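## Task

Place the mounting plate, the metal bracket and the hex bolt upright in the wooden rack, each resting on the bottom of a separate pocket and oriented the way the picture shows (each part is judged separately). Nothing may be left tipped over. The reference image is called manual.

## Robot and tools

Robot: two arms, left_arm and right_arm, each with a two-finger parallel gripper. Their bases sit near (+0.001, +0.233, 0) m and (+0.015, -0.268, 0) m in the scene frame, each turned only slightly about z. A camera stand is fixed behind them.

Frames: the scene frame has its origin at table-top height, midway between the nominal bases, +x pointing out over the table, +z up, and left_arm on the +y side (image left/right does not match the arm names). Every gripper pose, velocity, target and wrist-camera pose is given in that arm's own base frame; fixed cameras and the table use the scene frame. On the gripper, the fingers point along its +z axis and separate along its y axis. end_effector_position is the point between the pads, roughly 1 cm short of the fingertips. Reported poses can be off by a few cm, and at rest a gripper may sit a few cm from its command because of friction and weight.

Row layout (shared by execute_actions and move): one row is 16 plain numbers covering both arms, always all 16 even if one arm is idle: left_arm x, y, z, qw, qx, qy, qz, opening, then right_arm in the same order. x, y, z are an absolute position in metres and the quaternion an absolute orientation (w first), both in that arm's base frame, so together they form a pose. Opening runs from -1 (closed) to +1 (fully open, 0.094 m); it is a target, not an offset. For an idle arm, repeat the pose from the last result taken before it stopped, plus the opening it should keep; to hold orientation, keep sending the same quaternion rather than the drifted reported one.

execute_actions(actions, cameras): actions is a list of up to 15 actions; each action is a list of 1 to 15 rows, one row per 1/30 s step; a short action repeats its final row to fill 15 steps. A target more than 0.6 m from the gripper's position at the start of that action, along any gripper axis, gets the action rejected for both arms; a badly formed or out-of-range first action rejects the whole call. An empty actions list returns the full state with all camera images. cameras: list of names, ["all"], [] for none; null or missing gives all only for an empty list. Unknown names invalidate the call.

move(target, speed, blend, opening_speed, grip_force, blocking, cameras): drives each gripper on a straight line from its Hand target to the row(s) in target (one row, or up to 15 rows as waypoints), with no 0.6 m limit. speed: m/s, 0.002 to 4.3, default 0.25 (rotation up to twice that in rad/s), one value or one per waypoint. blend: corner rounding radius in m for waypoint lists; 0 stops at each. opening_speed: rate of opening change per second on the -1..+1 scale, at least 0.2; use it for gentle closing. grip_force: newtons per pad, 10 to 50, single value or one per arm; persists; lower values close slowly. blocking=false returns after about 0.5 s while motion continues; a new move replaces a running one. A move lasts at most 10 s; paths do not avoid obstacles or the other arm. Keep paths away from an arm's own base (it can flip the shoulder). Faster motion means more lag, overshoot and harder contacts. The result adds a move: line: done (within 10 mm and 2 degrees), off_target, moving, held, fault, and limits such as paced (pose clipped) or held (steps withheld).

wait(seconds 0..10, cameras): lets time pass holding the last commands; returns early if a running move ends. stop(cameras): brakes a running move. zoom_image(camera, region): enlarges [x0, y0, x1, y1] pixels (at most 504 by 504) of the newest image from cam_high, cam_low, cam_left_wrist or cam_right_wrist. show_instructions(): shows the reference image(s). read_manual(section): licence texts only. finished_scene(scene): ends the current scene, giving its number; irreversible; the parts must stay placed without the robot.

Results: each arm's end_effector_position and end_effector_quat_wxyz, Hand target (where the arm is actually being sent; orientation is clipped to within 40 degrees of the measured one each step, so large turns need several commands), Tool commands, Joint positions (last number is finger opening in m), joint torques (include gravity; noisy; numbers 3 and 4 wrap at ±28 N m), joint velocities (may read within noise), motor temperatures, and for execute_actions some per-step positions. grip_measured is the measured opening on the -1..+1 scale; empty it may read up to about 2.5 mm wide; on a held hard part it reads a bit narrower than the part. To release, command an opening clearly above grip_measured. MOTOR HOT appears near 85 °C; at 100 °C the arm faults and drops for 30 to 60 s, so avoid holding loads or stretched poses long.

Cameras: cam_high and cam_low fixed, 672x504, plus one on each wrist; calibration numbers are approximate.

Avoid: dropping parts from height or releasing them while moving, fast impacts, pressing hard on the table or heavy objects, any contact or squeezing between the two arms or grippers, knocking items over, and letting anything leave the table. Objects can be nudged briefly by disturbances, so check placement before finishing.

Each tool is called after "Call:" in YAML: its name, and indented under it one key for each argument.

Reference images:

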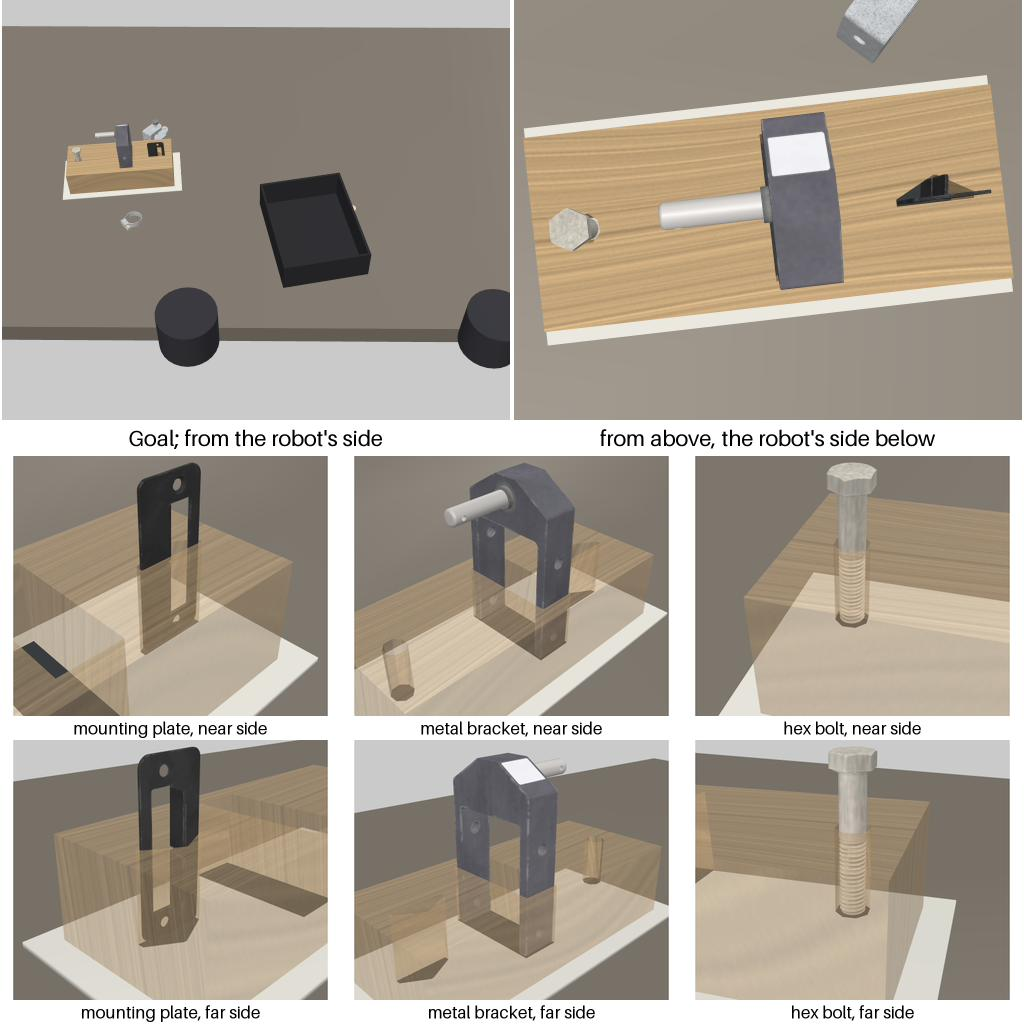

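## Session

Call:
execute_actions:
  actions: []

Call:
zoom_image:
  camera: "cam_high"
  region: [180, 80, 480, 300]

Call:
zoom_image:
  camera: "cam_low"
  region: [100, 180, 560, 400]

Scene clock: 0.00 s.
left_arm: end_effector_position=(+0.1707, +0.3972, +0.2435) grip_measured=+1.000 end_effector_quat_wxyz=(+0.632, -0.181, +0.623, +0.425) | right_arm: end_effector_position=(+0.5373, +0.1577, +0.3040) grip_measured=+1.000 end_effector_quat_wxyz=(-0.305, +0.806, -0.499, -0.091)
Joint positions: left_arm=[1.348 1.273 0.327 1.126 0.467 0.228 0.094] | right_arm=[0.111 1.628 1.653 -1.325 -0.597 -1.84 0.094]
Joint velocities: within noise
Joint torques (N m): no reading
Motor temperatures (°C): left_arm=[30 27 34 25 24 24 23] | right_arm=[24 30 32 25 22 23 25]
Heat: left arm: hottest elbow 34 °C; right arm: hottest elbow 32 °C.
Hand target: left_arm +0.1716, +0.4011, +0.2489; +0.634, -0.177, +0.619, +0.429 | right_arm +0.5429, +0.1583, +0.3091; -0.309, +0.807, -0.496, -0.086
Tool commands: left_gripper/opening=+1.0 right_gripper/opening=+1.0
camera_calibration:
cam_left_wrist: T_world_to_cam=[[0.782838, -0.558854, -0.273582, 0.158183], [-0.357392, -0.0439281, -0.932921, 0.346465], [0.509349, 0.828102, -0.234119, -0.236174], [0, 0, 0, 1]] pos_world=[0.120288, 0.299197, 0.311208]
cam_right_wrist: T_world_to_cam=[[0.840611, 0.337107, 0.423949, -0.632206], [0.408288, -0.908698, -0.0869977, -0.00608097], [0.355914, 0.246224, -0.901498, 0.165408], [0, 0, 0, 1]] pos_world=[0.47505, 0.166868, 0.416609]

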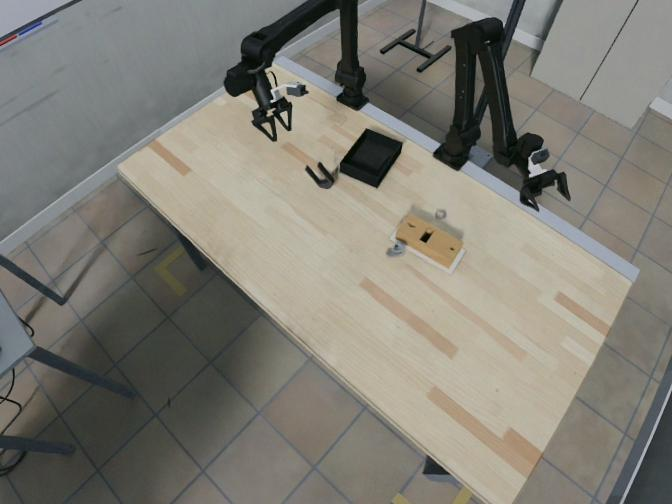

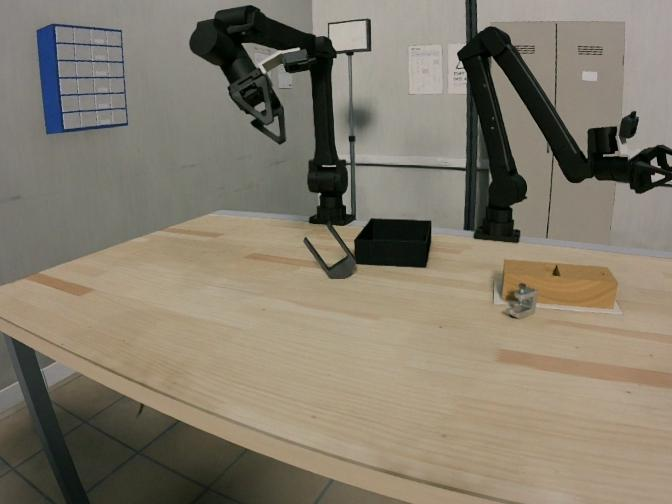

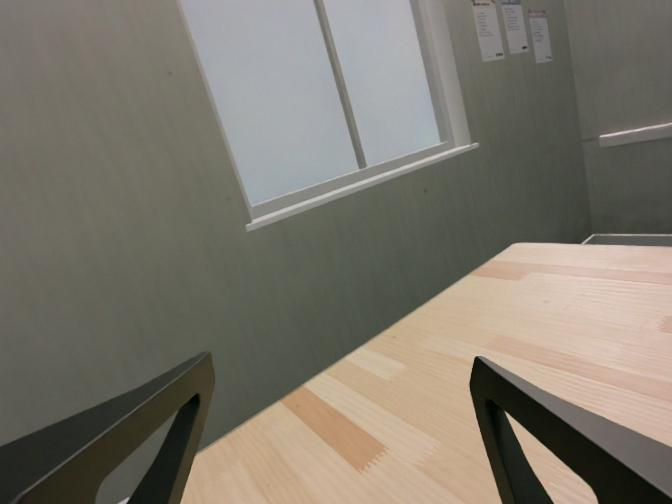

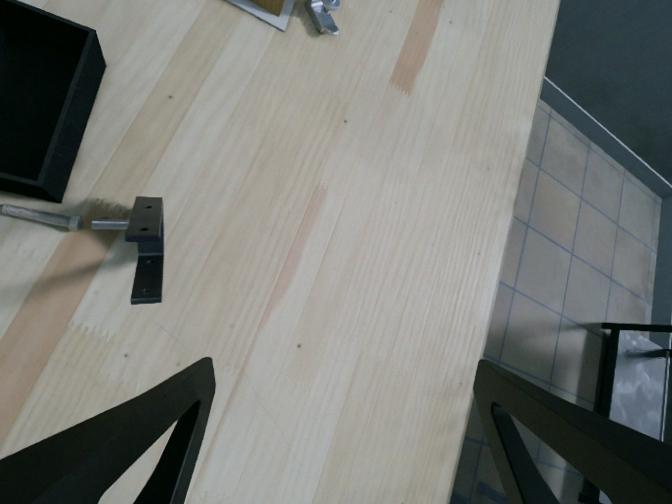

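Scaled by 1.680 from the camera's 672x504 image, which has a finer 960x720 frame.

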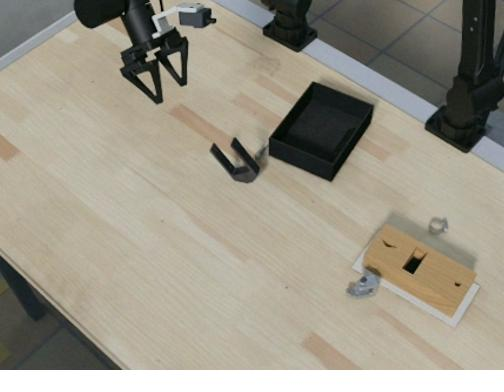

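Scaled by 1.096 from the camera's 672x504 image, which has a finer 960x720 frame.

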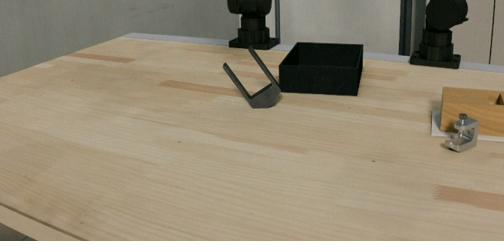

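Call:
move:
  target: [0.28,0.13,0.3,0,0,1,0,1,0.24,0.2,0.3,0,0,1,0,1]
  speed: 0.4
  cameras: ["cam_left_wrist","cam_right_wrist"]

Scene clock: 15.30 s.
left_arm: end_effector_position=(+0.2699, +0.1282, +0.2882) grip_measured=+1.000 end_effector_quat_wxyz=(-0.008, +0.002, +1.000, -0.003) | right_arm: end_effector_position=(+0.2478, +0.1999, +0.2966) grip_measured=+1.000 end_effector_quat_wxyz=(-0.001, +0.002, +1.000, +0.000)
Joint positions: left_arm=[0.444 1.133 1.221 -1.677 -0.002 0.449 0.094] | right_arm=[0.68 1.176 1.276 -1.673 0 0.685 0.094]
Joint torques (N m): left_arm=[-0.67 -5.01 11.1 -0.49 0.09 -0.22] | right_arm=[0.67 -10.93 8.5 -0.08 0.16 0.11]
Heat: left arm: hottest elbow 36 °C; right arm: hottest elbow 34 °C.
Hand target: left_arm +0.2796, +0.1298, +0.2998; +0.000, +0.000, +1.000, +0.000 | right_arm +0.2402, +0.1999, +0.2998; +0.000, +0.000, +1.000, +0.000
Off the commanded pose: left_arm 0.016 m, 1 deg | right_arm 0.009 m, 0 deg.
move: off_target (left_arm)
camera_calibration:
cam_left_wrist: T_world_to_cam=[[0.0185595, -0.99955, -0.02358, 0.133188], [-0.905608, -0.0268004, 0.423267, 0.166709], [-0.423708, 0.0134986, -0.905698, 0.496364], [0, 0, 0, 1]] pos_world=[0.358815, 0.130895, 0.382134]
cam_right_wrist: T_world_to_cam=[[0.0299089, -0.999506, 0.00965201, 0.190958], [-0.91742, -0.0236167, 0.397218, 0.157832], [-0.396794, -0.0207353, -0.917673, 0.495937], [0, 0, 0, 1]] pos_world=[0.335872, 0.204874, 0.390571]
Images, in order (width x height): cam_left_wrist 672x504, cam_right_wrist 672x504.

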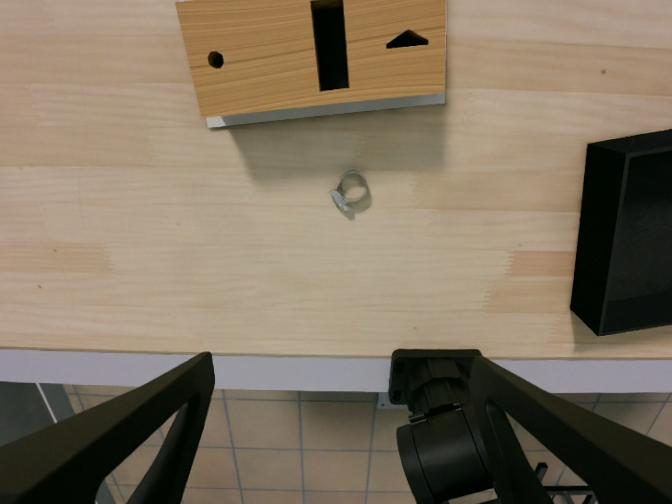

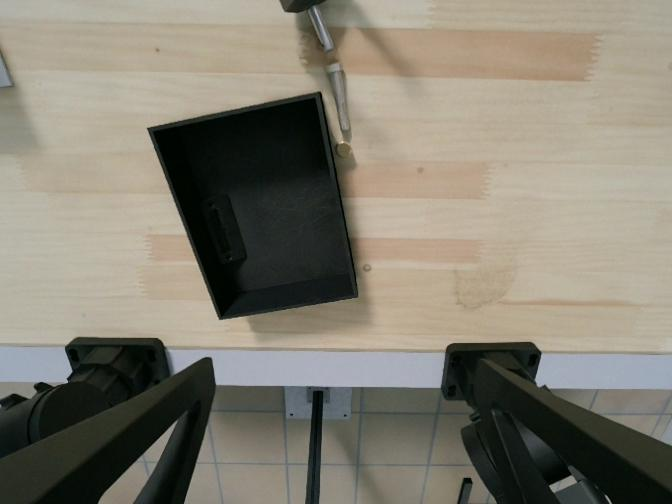

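Call:
zoom_image:
  camera: "cam_right_wrist"
  region: [140, 80, 370, 330]

Call:
zoom_image:
  camera: "cam_left_wrist"
  region: [160, 0, 460, 220]

Call:
zoom_image:
  camera: "cam_right_wrist"
  region: [260, 0, 400, 170]

Scaled by 2.016 from the camera's 672x504 image, which has a finer 960x720 frame.

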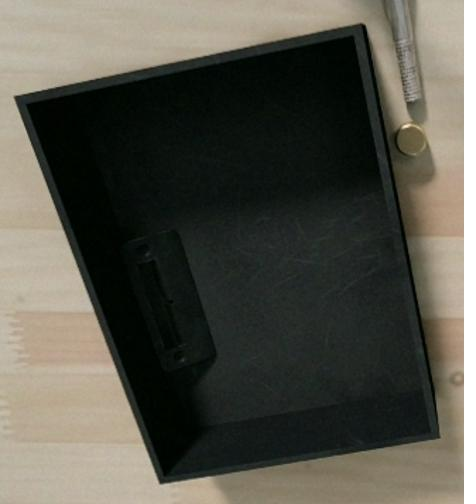

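Scaled by 1.680 from the camera's 672x504 image, which has a finer 960x720 frame.

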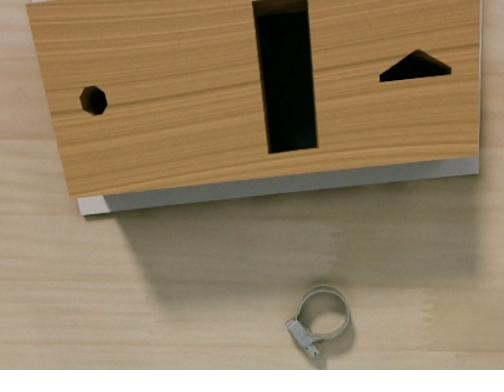

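Scaled by 2.965 from the camera's 672x504 image, which has a finer 960x720 frame.

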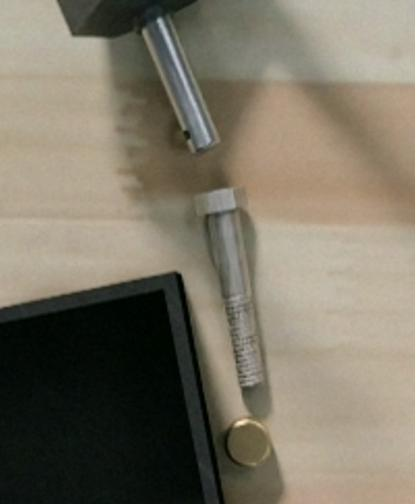

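Call:
move:
  target: [0.33,0.13,0.26,0,0,1,0,1,0.32,0.15,0.25,0,0,1,0,1]
  speed: 0.4
  cameras: ["cam_low","cam_left_wrist","cam_right_wrist"]

Call:
zoom_image:
  camera: "cam_low"
  region: [280, 200, 400, 300]

Call:
zoom_image:
  camera: "cam_right_wrist"
  region: [200, 40, 460, 300]

Call:
zoom_image:
  camera: "cam_high"
  region: [280, 130, 400, 220]

Scene clock: 93.80 s.
left_arm: end_effector_position=(+0.3172, +0.1277, +0.2522) grip_measured=+1.000 end_effector_quat_wxyz=(-0.014, +0.003, +1.000, -0.005) | right_arm: end_effector_position=(+0.3132, +0.1500, +0.2547) grip_measured=+1.000 end_effector_quat_wxyz=(+0.002, +0.000, +1.000, -0.001)
Joint positions: left_arm=[0.384 1.251 1.221 -1.57 0 0.389 0.094] | right_arm=[0.45 1.245 1.223 -1.547 0.003 0.45 0.094]
Joint torques (N m): left_arm=[-0.38 -7.53 10.36 0.28 0.09 -0.2] | right_arm=[-1.44 -9.7 9.09 0.87 -0.03 -0.1]
Motor temperatures (°C): left_arm=[29 27 48 25 24 24 23] | right_arm=[24 31 36 25 22 23 25]
Heat: left arm: hottest elbow 48 °C; right arm: hottest elbow 36 °C.
Hand target: left_arm +0.3296, +0.1299, +0.2600; +0.000, +0.000, +1.000, +0.000 | right_arm +0.3199, +0.1499, +0.2500; +0.000, +0.000, +1.000, +0.000
Off the commanded pose: left_arm 0.015 m, 2 deg | right_arm 0.008 m, 0 deg.
move: off_target (left_arm)
camera_calibration:
cam_left_wrist: T_world_to_cam=[[0.0179748, -0.99966, -0.0189139, 0.130067], [-0.901041, -0.024395, 0.433048, 0.22052], [-0.433362, 0.00925826, -0.901173, 0.486125], [0, 0, 0, 1]] pos_world=[0.407028, 0.130902, 0.345047]
cam_right_wrist: T_world_to_cam=[[0.0336916, -0.999369, 0.0112697, 0.137937], [-0.919294, -0.026564, 0.392673, 0.235448], [-0.392126, -0.02359, -0.919609, 0.481919], [0, 0, 0, 1]] pos_world=[0.400771, 0.155473, 0.349169]
Images, in order (width x height): cam_low 672x504, cam_left_wrist 672x504, cam_right_wrist 672x504.

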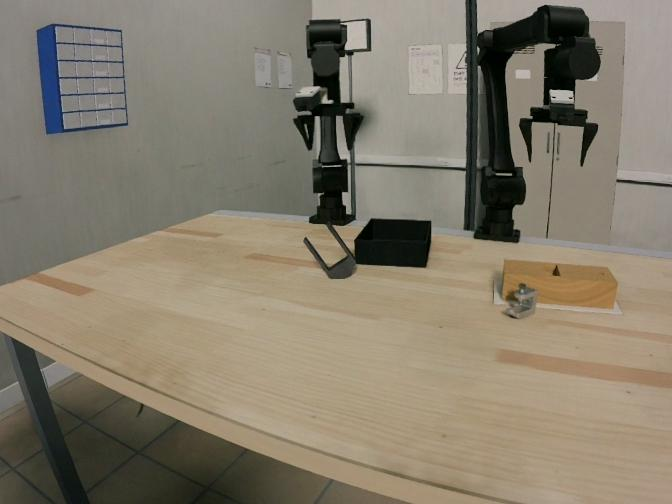

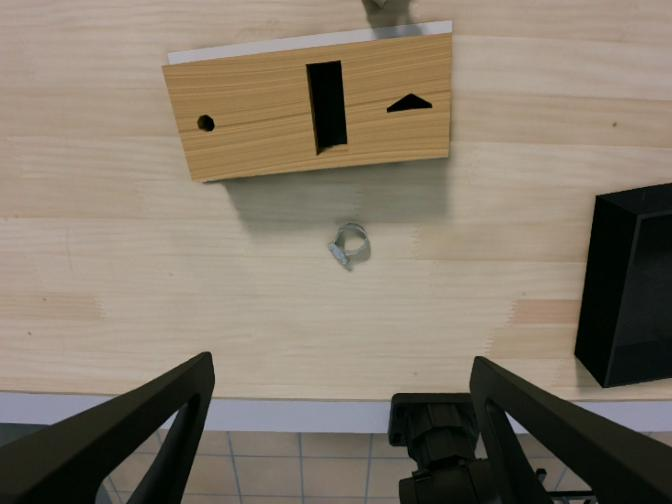

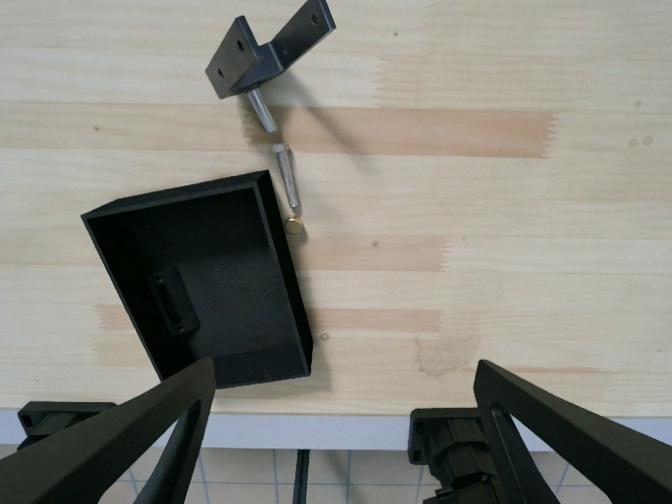

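Scaled by 4.200 from the camera's 672x504 image, which has a finer 960x720 frame.

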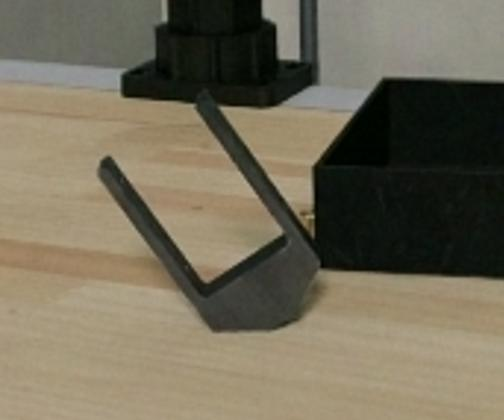

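Scaled by 1.938 from the camera's 672x504 image, which has a finer 960x720 frame.

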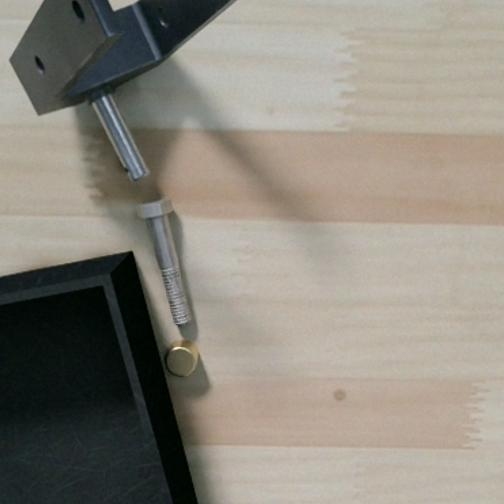

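This scene's latest camera images include none from cam_high. They are from: cam_low, cam_left_wrist, cam_right_wrist. cam_high's image comes with the result of a call that names it in "cameras".

Call:
move:
  target: [0.33,0.13,0.26,0,0,1,0,1,0.36,0.2,0.25,0,0,1,0,1]
  speed: 0.4
  cameras: ["cam_high","cam_right_wrist"]

Call:
zoom_image:
  camera: "cam_high"
  region: [290, 145, 360, 200]

Call:
zoom_image:
  camera: "cam_right_wrist"
  region: [220, 40, 460, 240]

Scene clock: 198.50 s.
left_arm: end_effector_position=(+0.3172, +0.1277, +0.2522) grip_measured=+1.000 end_effector_quat_wxyz=(-0.014, +0.003, +1.000, -0.005) | right_arm: end_effector_position=(+0.3484, +0.1886, +0.2421) grip_measured=+1.000 end_effector_quat_wxyz=(-0.011, +0.000, +1.000, -0.006)
Joint positions: left_arm=[0.384 1.251 1.221 -1.57 0 0.389 0.094] | right_arm=[0.498 1.392 1.326 -1.53 0.001 0.497 0.094]
Joint torques (N m): left_arm=[-0.67 -6.89 10.47 0.17 0.08 -0.17] | right_arm=[0.26 -11.81 12.36 0.51 0.07 0.1]
Heat: left arm: hottest elbow 48 °C; right arm: hottest elbow 40 °C.
Hand target: left_arm +0.3296, +0.1299, +0.2600; +0.000, +0.000, +1.000, +0.000 | right_arm +0.3595, +0.1998, +0.2500; +0.000, +0.000, +1.000, +0.000
Off the commanded pose: left_arm 0.015 m, 2 deg | right_arm 0.018 m, 1 deg.
move: off_target (left_arm, right_arm)
camera_calibration:
cam_right_wrist: T_world_to_cam=[[0.0351939, -0.99916, 0.0209969, 0.172568], [-0.909037, -0.023276, 0.416064, 0.264007], [-0.415226, -0.0337299, -0.909093, 0.492418], [0, 0, 0, 1]] pos_world=[0.438384, 0.195177, 0.334187]
Images, in order (width x height): cam_high 672x504, cam_right_wrist 672x504.

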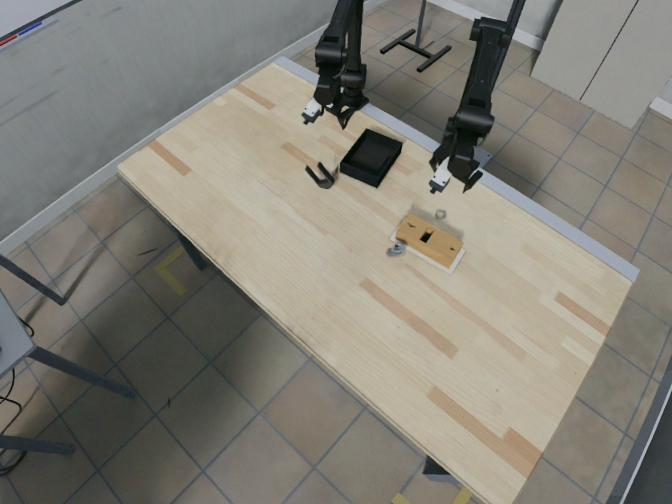

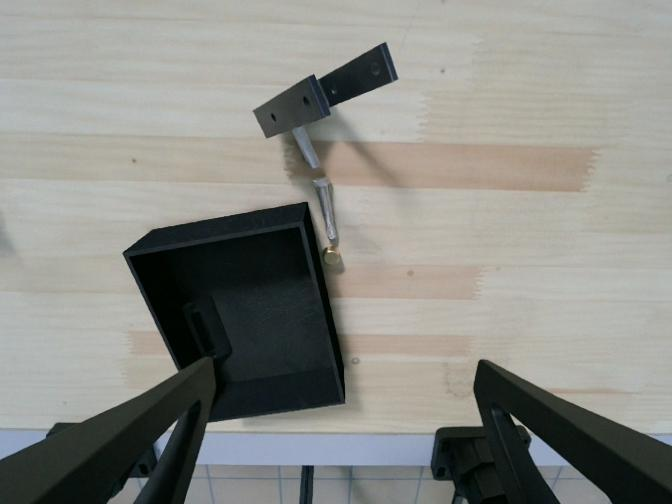

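Scaled by 7.200 from the camera's 672x504 image, which has a finer 960x720 frame.

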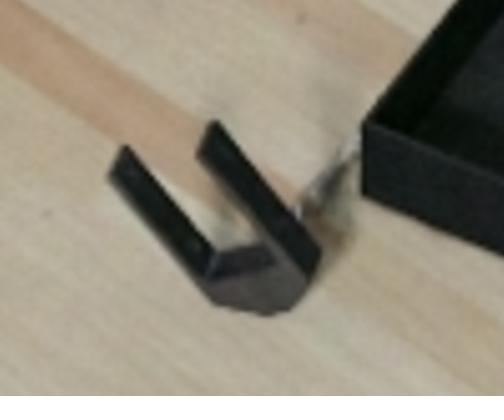

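Scaled by 2.100 from the camera's 672x504 image, which has a finer 960x720 frame.

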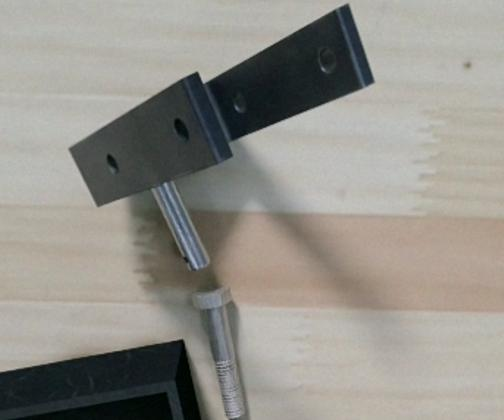

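Call:
move:
  target:
    - [0.33,0.13,0.26,0,0,1,0,1,0.42,0.22,0.2,0,-0.8603,0.5098,0,0.3]
    - [0.33,0.13,0.26,0,0,1,0,1,0.427,0.23,0.14,0,-0.8603,0.5098,0,0.0]
  speed: 0.35
  blend: [0.02,0]
  cameras: ["cam_low","cam_right_wrist"]

Call:
zoom_image:
  camera: "cam_low"
  region: [270, 160, 410, 300]

Scene clock: 233.67 s.
left_arm: end_effector_position=(+0.3172, +0.1277, +0.2522) grip_measured=+1.000 end_effector_quat_wxyz=(-0.014, +0.003, +1.000, -0.005) | right_arm: end_effector_position=(+0.4223, +0.2283, +0.1488) grip_measured=+0.003 end_effector_quat_wxyz=(-0.002, +0.858, -0.513, +0.003)
Joint positions: left_arm=[0.384 1.251 1.221 -1.57 0 0.389 0.094] | right_arm=[0.498 1.63 1.344 -1.278 0.003 -1.566 0.047]
Joint torques (N m): left_arm=[0.09 -7.3 10.26 0.27 0.07 -0.23] | right_arm=[-0.85 -15.38 8.69 0.75 -0.21 -0.09]
Heat: left arm: hottest elbow 49 °C; right arm: hottest elbow 40 °C.
Hand target: left_arm +0.3296, +0.1299, +0.2600; +0.000, +0.000, +1.000, +0.000 | right_arm +0.4268, +0.2299, +0.1402; +0.000, +0.860, -0.510, +0.000
Off the commanded pose: left_arm 0.015 m, 2 deg | right_arm 0.010 m, 1 deg.
move: off_target (left_arm)
camera_calibration:
cam_right_wrist: T_world_to_cam=[[0.863776, 0.503641, 0.0154048, -0.480607], [0.456577, -0.795257, 0.398878, -0.027088], [0.213142, -0.337508, -0.916875, 0.244816], [0, 0, 0, 1]] pos_world=[0.375324, 0.303139, 0.242674]
Images, in order (width x height): cam_low 672x504, cam_right_wrist 672x504.

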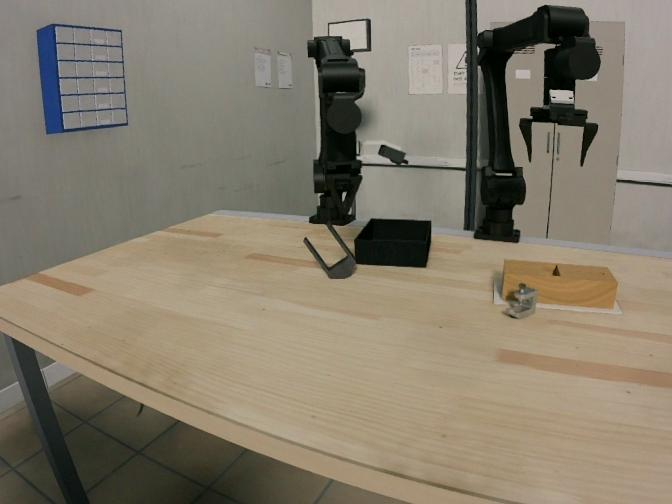

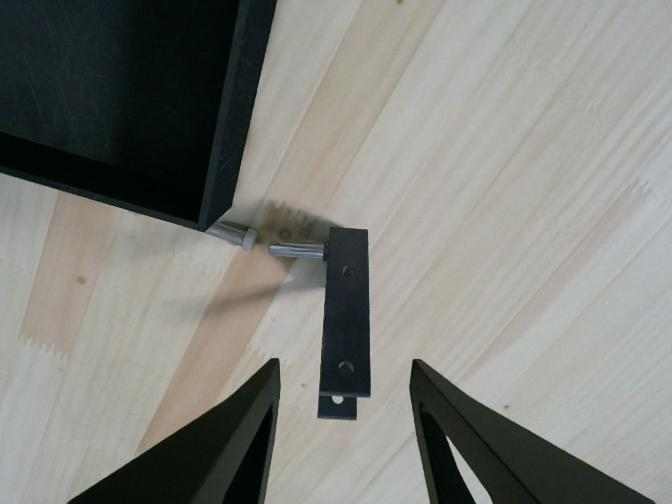

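Scaled by 3.600 from the camera's 672x504 image, which has a finer 960x720 frame.

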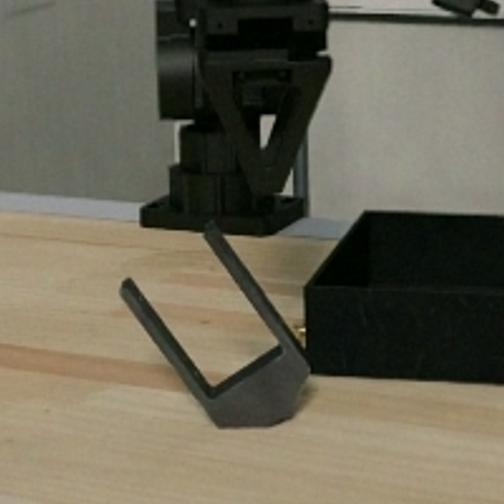

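Call:
move:
  target:
    - [0.33,0.13,0.26,0,0,1,0,1,0.437,0.22,0.1,0,-0.8603,0.5098,0,0.0]
    - [0.33,0.13,0.26,0,0,1,0,1,0.438,0.219,0.055,0,-0.8603,0.5098,0,0.0]
  speed: [0.2,0.1]
  cameras: ["cam_low","cam_right_wrist"]

Call:
zoom_image:
  camera: "cam_low"
  region: [270, 160, 410, 300]

Scene clock: 253.67 s.
left_arm: end_effector_position=(+0.3172, +0.1277, +0.2522) grip_measured=+1.000 end_effector_quat_wxyz=(-0.014, +0.003, +1.000, -0.005) | right_arm: end_effector_position=(+0.4331, +0.2245, +0.0679) grip_measured=+0.003 end_effector_quat_wxyz=(-0.006, +0.862, -0.508, +0.005)
Joint positions: left_arm=[0.384 1.251 1.221 -1.57 0 0.389 0.094] | right_arm=[0.48 1.723 1.237 -1.069 0.002 -1.597 0.047]
Joint torques (N m): left_arm=[-0.62 -7.06 10.32 0.29 0.08 -0.18] | right_arm=[-1.85 -15.68 7.75 0.65 -0.18 -0.09]
Heat: left arm: hottest elbow 49 °C; right arm: hottest elbow 40 °C.
Hand target: left_arm +0.3296, +0.1299, +0.2600; +0.000, +0.000, +1.000, +0.000 | right_arm +0.4375, +0.2189, +0.0552; +0.000, +0.860, -0.510, +0.000
Off the commanded pose: left_arm 0.015 m, 2 deg | right_arm 0.015 m, 1 deg.
move: off_target (left_arm, right_arm)
camera_calibration:
cam_right_wrist: T_world_to_cam=[[0.85721, 0.514402, 0.0241272, -0.486904], [0.463596, -0.791249, 0.398752, -0.00666146], [0.22421, -0.330629, -0.916741, 0.160758], [0, 0, 0, 1]] pos_world=[0.384423, 0.298345, 0.161778]
Images, in order (width x height): cam_low 672x504, cam_right_wrist 672x504.

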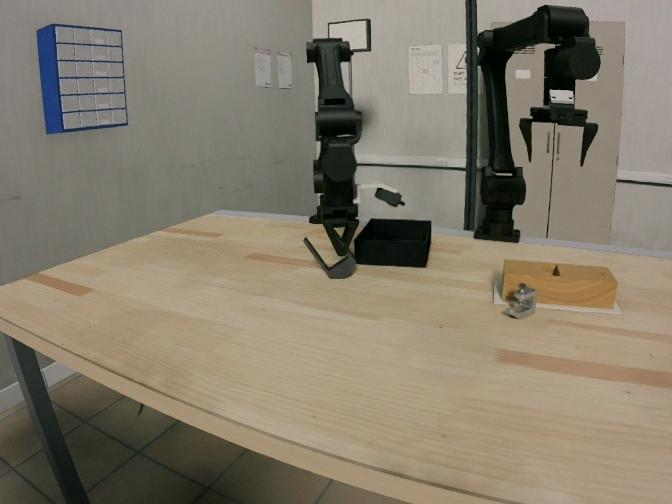

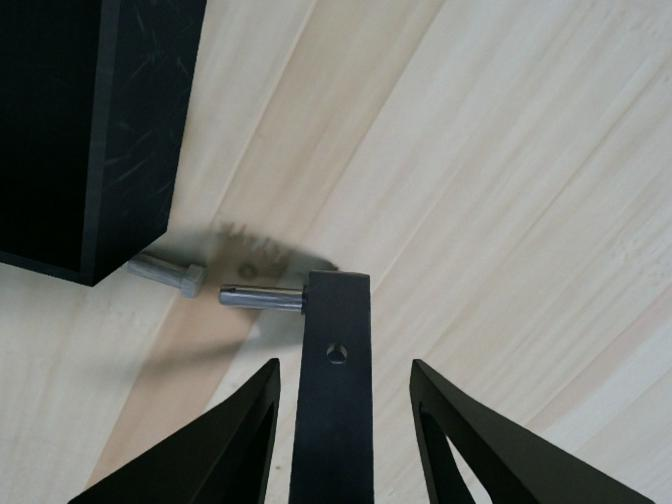

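Scaled by 3.600 from the camera's 672x504 image, which has a finer 960x720 frame.

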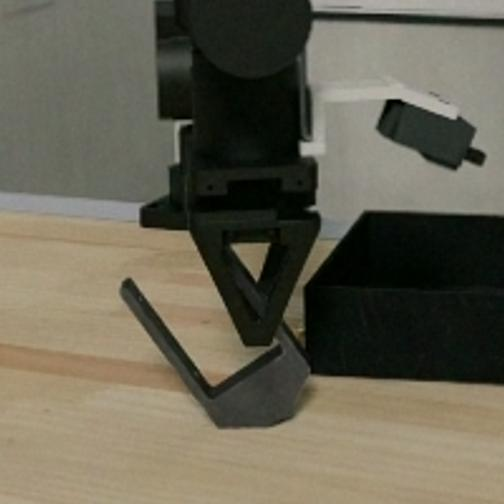

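Call:
move:
  target:
    - [0.33,0.13,0.26,0,0,1,0,1,0.438,0.219,0.055,0,-0.8603,0.5098,0,-0.8]
    - [0.33,0.13,0.26,0,0,1,0,1,0.438,0.222,0.2,0,-0.8603,0.5098,0,-0.8]
    - [0.2,0.16,0.28,0,0,1,0,1,0.44,0.28,0.21,0.1503,-0.4924,0.8528,0.0868,-0.8]
    - [0.2,0.16,0.28,0,0,1,0,1,0.44,0.33,0.15,0.3812,-0.0806,0.9204,0.0334,-0.8]
  speed: [0.1,0.15,0.25,0.25]
  opening_speed: 0.6
  cameras: ["cam_low","cam_right_wrist","cam_high"]

Call:
zoom_image:
  camera: "cam_low"
  region: [330, 160, 490, 320]

Scene clock: 283.53 s.
left_arm: end_effector_position=(+0.2052, +0.1609, +0.2799) grip_measured=+1.000 end_effector_quat_wxyz=(+0.002, -0.001, +1.000, +0.002) | right_arm: end_effector_position=(+0.4383, +0.3204, +0.1528) grip_measured=-0.537 end_effector_quat_wxyz=(+0.376, -0.083, +0.923, +0.027)
Joint positions: left_arm=[0.667 1.015 1.119 -1.67 0 0.664 0.094] | right_arm=[0.758 1.477 0.99 -0.405 0.402 0.436 0.022]
Joint torques (N m): left_arm=[1.14 -4.89 7.6 -0.31 0.07 0] | right_arm=[0.44 -13.57 9.21 2.5 0.61 0.09]
Heat: left arm: hottest elbow 48 °C; right arm: hottest elbow 39 °C.
Hand target: left_arm +0.2002, +0.1600, +0.2799; +0.000, +0.000, +1.000, +0.000 | right_arm +0.4397, +0.3299, +0.1500; +0.381, -0.081, +0.920, +0.033
Off the commanded pose: left_arm 0.005 m, 0 deg | right_arm 0.010 m, 1 deg.
move: done
camera_calibration:
cam_right_wrist: T_world_to_cam=[[0.191132, -0.980668, 0.0419427, 0.225487], [-0.91407, -0.193399, -0.356472, 0.560693], [0.357692, 0.0297948, -0.933364, 0.0976682], [0, 0, 0, 1]] pos_world=[0.43448, 0.326655, 0.281574]
Images, in order (width x height): cam_high 672x504, cam_low 672x504, cam_right_wrist 672x504.

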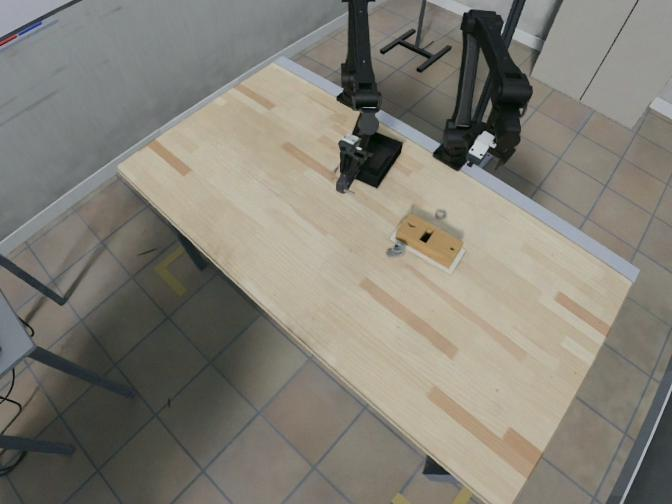

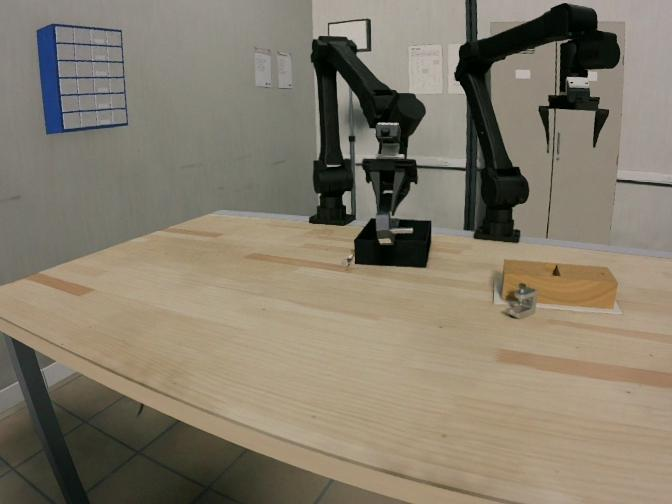

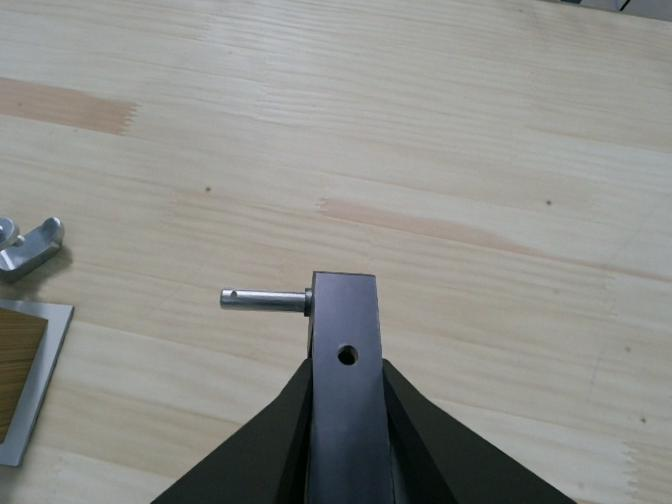

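Scaled by 3.150 from the camera's 672x504 image, which has a finer 960x720 frame.

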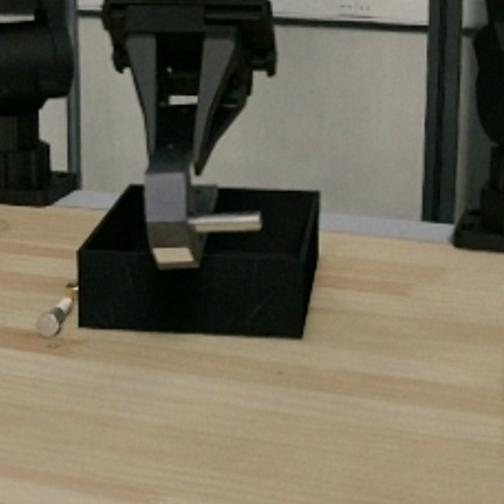

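Call:
move:
  target: [0.2,0.16,0.28,0,0,1,0,1,0.44,0.33,0.085,0.3812,-0.0806,0.9204,0.0334,-0.8]
  speed: 0.12
  cameras: ["cam_low","cam_high"]

Call:
zoom_image:
  camera: "cam_low"
  region: [330, 180, 450, 300]

Call:
zoom_image:
  camera: "cam_high"
  region: [310, 130, 400, 220]

Scene clock: 302.07 s.
left_arm: end_effector_position=(+0.2052, +0.1609, +0.2799) grip_measured=+1.000 end_effector_quat_wxyz=(+0.002, -0.001, +1.000, +0.002) | right_arm: end_effector_position=(+0.4379, +0.3200, +0.0836) grip_measured=-0.537 end_effector_quat_wxyz=(+0.372, -0.083, +0.924, +0.025)
Joint positions: left_arm=[0.667 1.015 1.119 -1.67 0 0.664 0.094] | right_arm=[0.758 1.588 0.906 -0.219 0.402 0.437 0.022]
Joint torques (N m): left_arm=[1.38 -5.3 7.66 -0.47 0.09 0.01] | right_arm=[0.38 -14.74 8.47 2.4 0.61 0.09]
Heat: left arm: hottest elbow 45 °C; right arm: hottest elbow 39 °C.
Hand target: left_arm +0.2002, +0.1600, +0.2799; +0.000, +0.000, +1.000, +0.000 | right_arm +0.4398, +0.3299, +0.0851; +0.381, -0.081, +0.920, +0.033
Off the commanded pose: left_arm 0.005 m, 0 deg | right_arm 0.010 m, 1 deg.
move: done
Images, in order (width x height): cam_high 672x504, cam_low 672x504.

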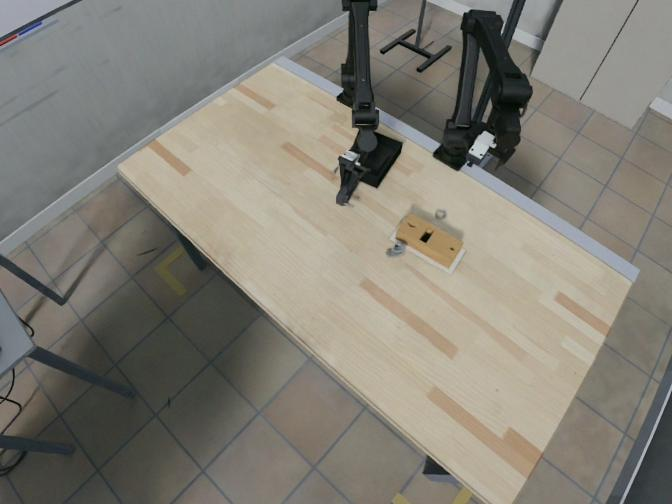

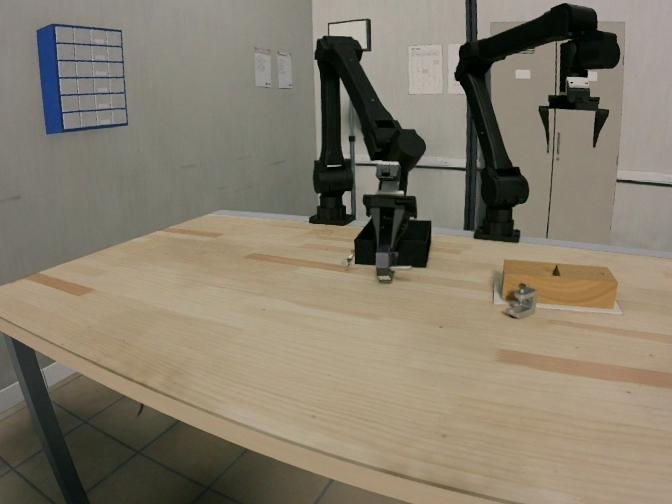

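Scaled by 4.200 from the camera's 672x504 image, which has a finer 960x720 frame.

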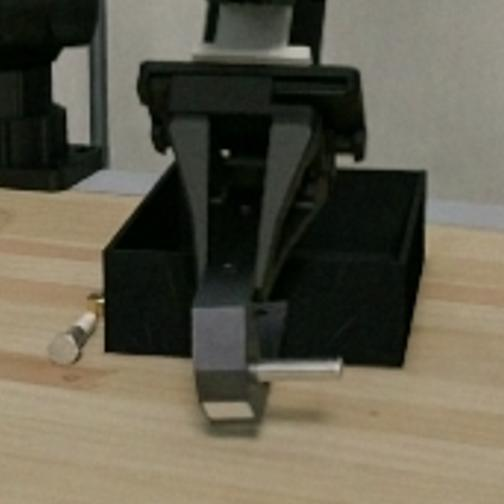

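Scaled by 5.600 from the camera's 672x504 image, which has a finer 960x720 frame.

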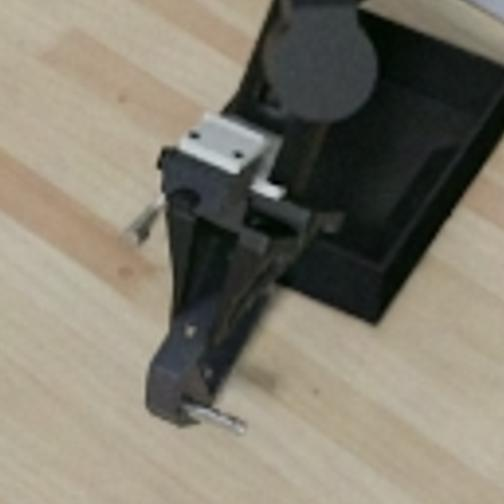

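Call:
move:
  target: [0.2,0.16,0.28,0,0,1,0,1,0.44,0.33,0.066,0.3812,-0.0806,0.9204,0.0334,-0.8]
  speed: 0.05
  cameras: ["cam_low"]

Call:
zoom_image:
  camera: "cam_low"
  region: [340, 220, 440, 300]

Scene clock: 307.53 s.
left_arm: end_effector_position=(+0.2052, +0.1609, +0.2799) grip_measured=+1.000 end_effector_quat_wxyz=(+0.002, -0.001, +1.000, +0.002) | right_arm: end_effector_position=(+0.4389, +0.3208, +0.0677) grip_measured=-0.537 end_effector_quat_wxyz=(+0.375, -0.082, +0.923, +0.027)
Joint positions: left_arm=[0.667 1.015 1.119 -1.67 0 0.664 0.094] | right_arm=[0.758 1.62 0.89 -0.164 0.402 0.437 0.022]
Joint torques (N m): left_arm=[0.67 -5.3 7.69 -0.4 0.1 0.03] | right_arm=[0.38 -14.62 8.01 2.5 0.59 0.1]
Heat: left arm: hottest elbow 45 °C; right arm: hottest elbow 39 °C.
Hand target: left_arm +0.2002, +0.1600, +0.2799; +0.000, +0.000, +1.000, +0.000 | right_arm +0.4398, +0.3299, +0.0661; +0.381, -0.081, +0.920, +0.033
Off the commanded pose: left_arm 0.005 m, 0 deg | right_arm 0.009 m, 1 deg.
move: done
Images, in order (width x height): cam_low 672x504.

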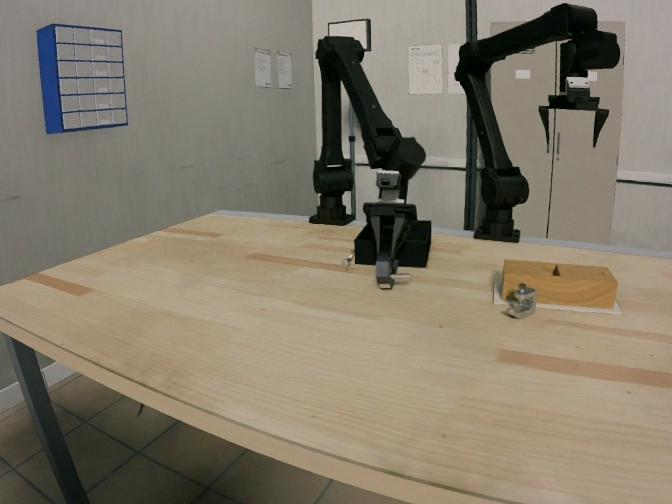

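Scaled by 5.040 from the camera's 672x504 image, which has a finer 960x720 frame.

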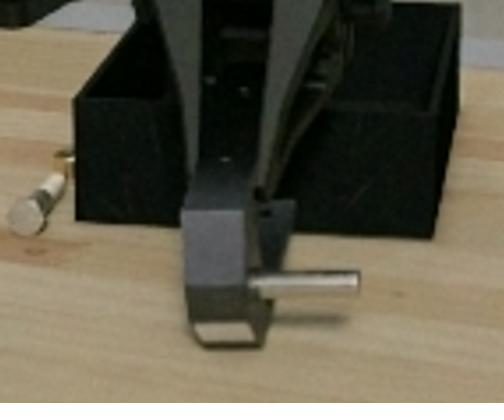

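Call:
move:
  target: [0.2,0.16,0.28,0,0,1,0,1,0.44,0.33,0.05,0.3812,-0.0806,0.9204,0.0334,-0.8]
  speed: 0.04
  cameras: ["cam_low","cam_right_wrist"]

Call:
zoom_image:
  camera: "cam_low"
  region: [340, 220, 440, 300]

Scene clock: 313.17 s.
left_arm: end_effector_position=(+0.2052, +0.1609, +0.2799) grip_measured=+1.000 end_effector_quat_wxyz=(+0.002, -0.001, +1.000, +0.002) | right_arm: end_effector_position=(+0.4435, +0.3242, +0.0659) grip_measured=-0.537 end_effector_quat_wxyz=(+0.387, -0.078, +0.918, +0.034)
Joint positions: left_arm=[0.667 1.015 1.119 -1.67 0 0.664 0.094] | right_arm=[0.758 1.634 0.884 -0.113 0.407 0.437 0.022]
Joint torques (N m): left_arm=[1.2 -5.42 7.77 -0.46 0.07 0] | right_arm=[0.38 -13.39 7.16 2.32 0.41 0.09]
Heat: left arm: hottest elbow 44 °C; right arm: hottest elbow 39 °C.
Hand target: left_arm +0.2002, +0.1600, +0.2799; +0.000, +0.000, +1.000, +0.000 | right_arm +0.4395, +0.3295, +0.0503; +0.381, -0.081, +0.920, +0.033
Off the commanded pose: left_arm 0.005 m, 0 deg | right_arm 0.017 m, 1 deg.
move: off_target (right_arm)
camera_calibration:
cam_right_wrist: T_world_to_cam=[[0.186425, -0.982056, 0.0284855, 0.235419], [-0.906338, -0.183098, -0.380824, 0.529971], [0.379206, 0.0451777, -0.924209, -0.000616314], [0, 0, 0, 1]] pos_world=[0.436679, 0.328259, 0.19455]
Images, in order (width x height): cam_low 672x504, cam_right_wrist 672x504.

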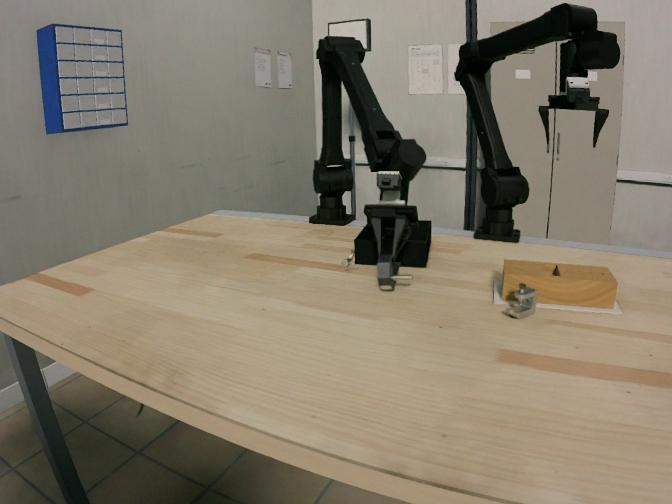

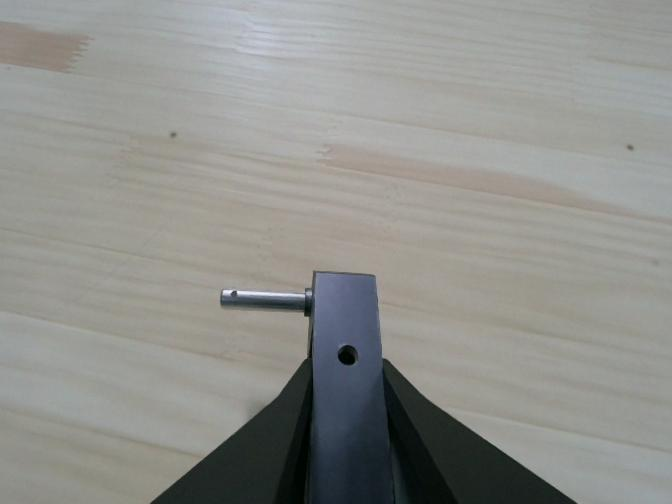

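Scaled by 5.040 from the camera's 672x504 image, which has a finer 960x720 frame.

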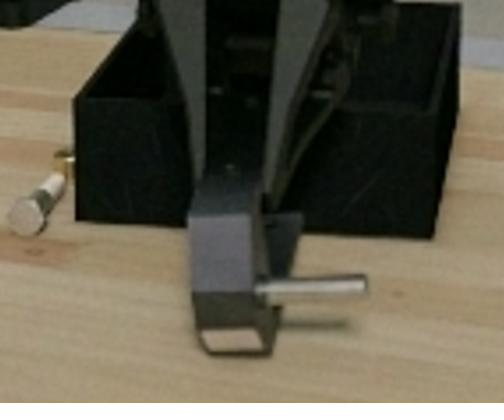

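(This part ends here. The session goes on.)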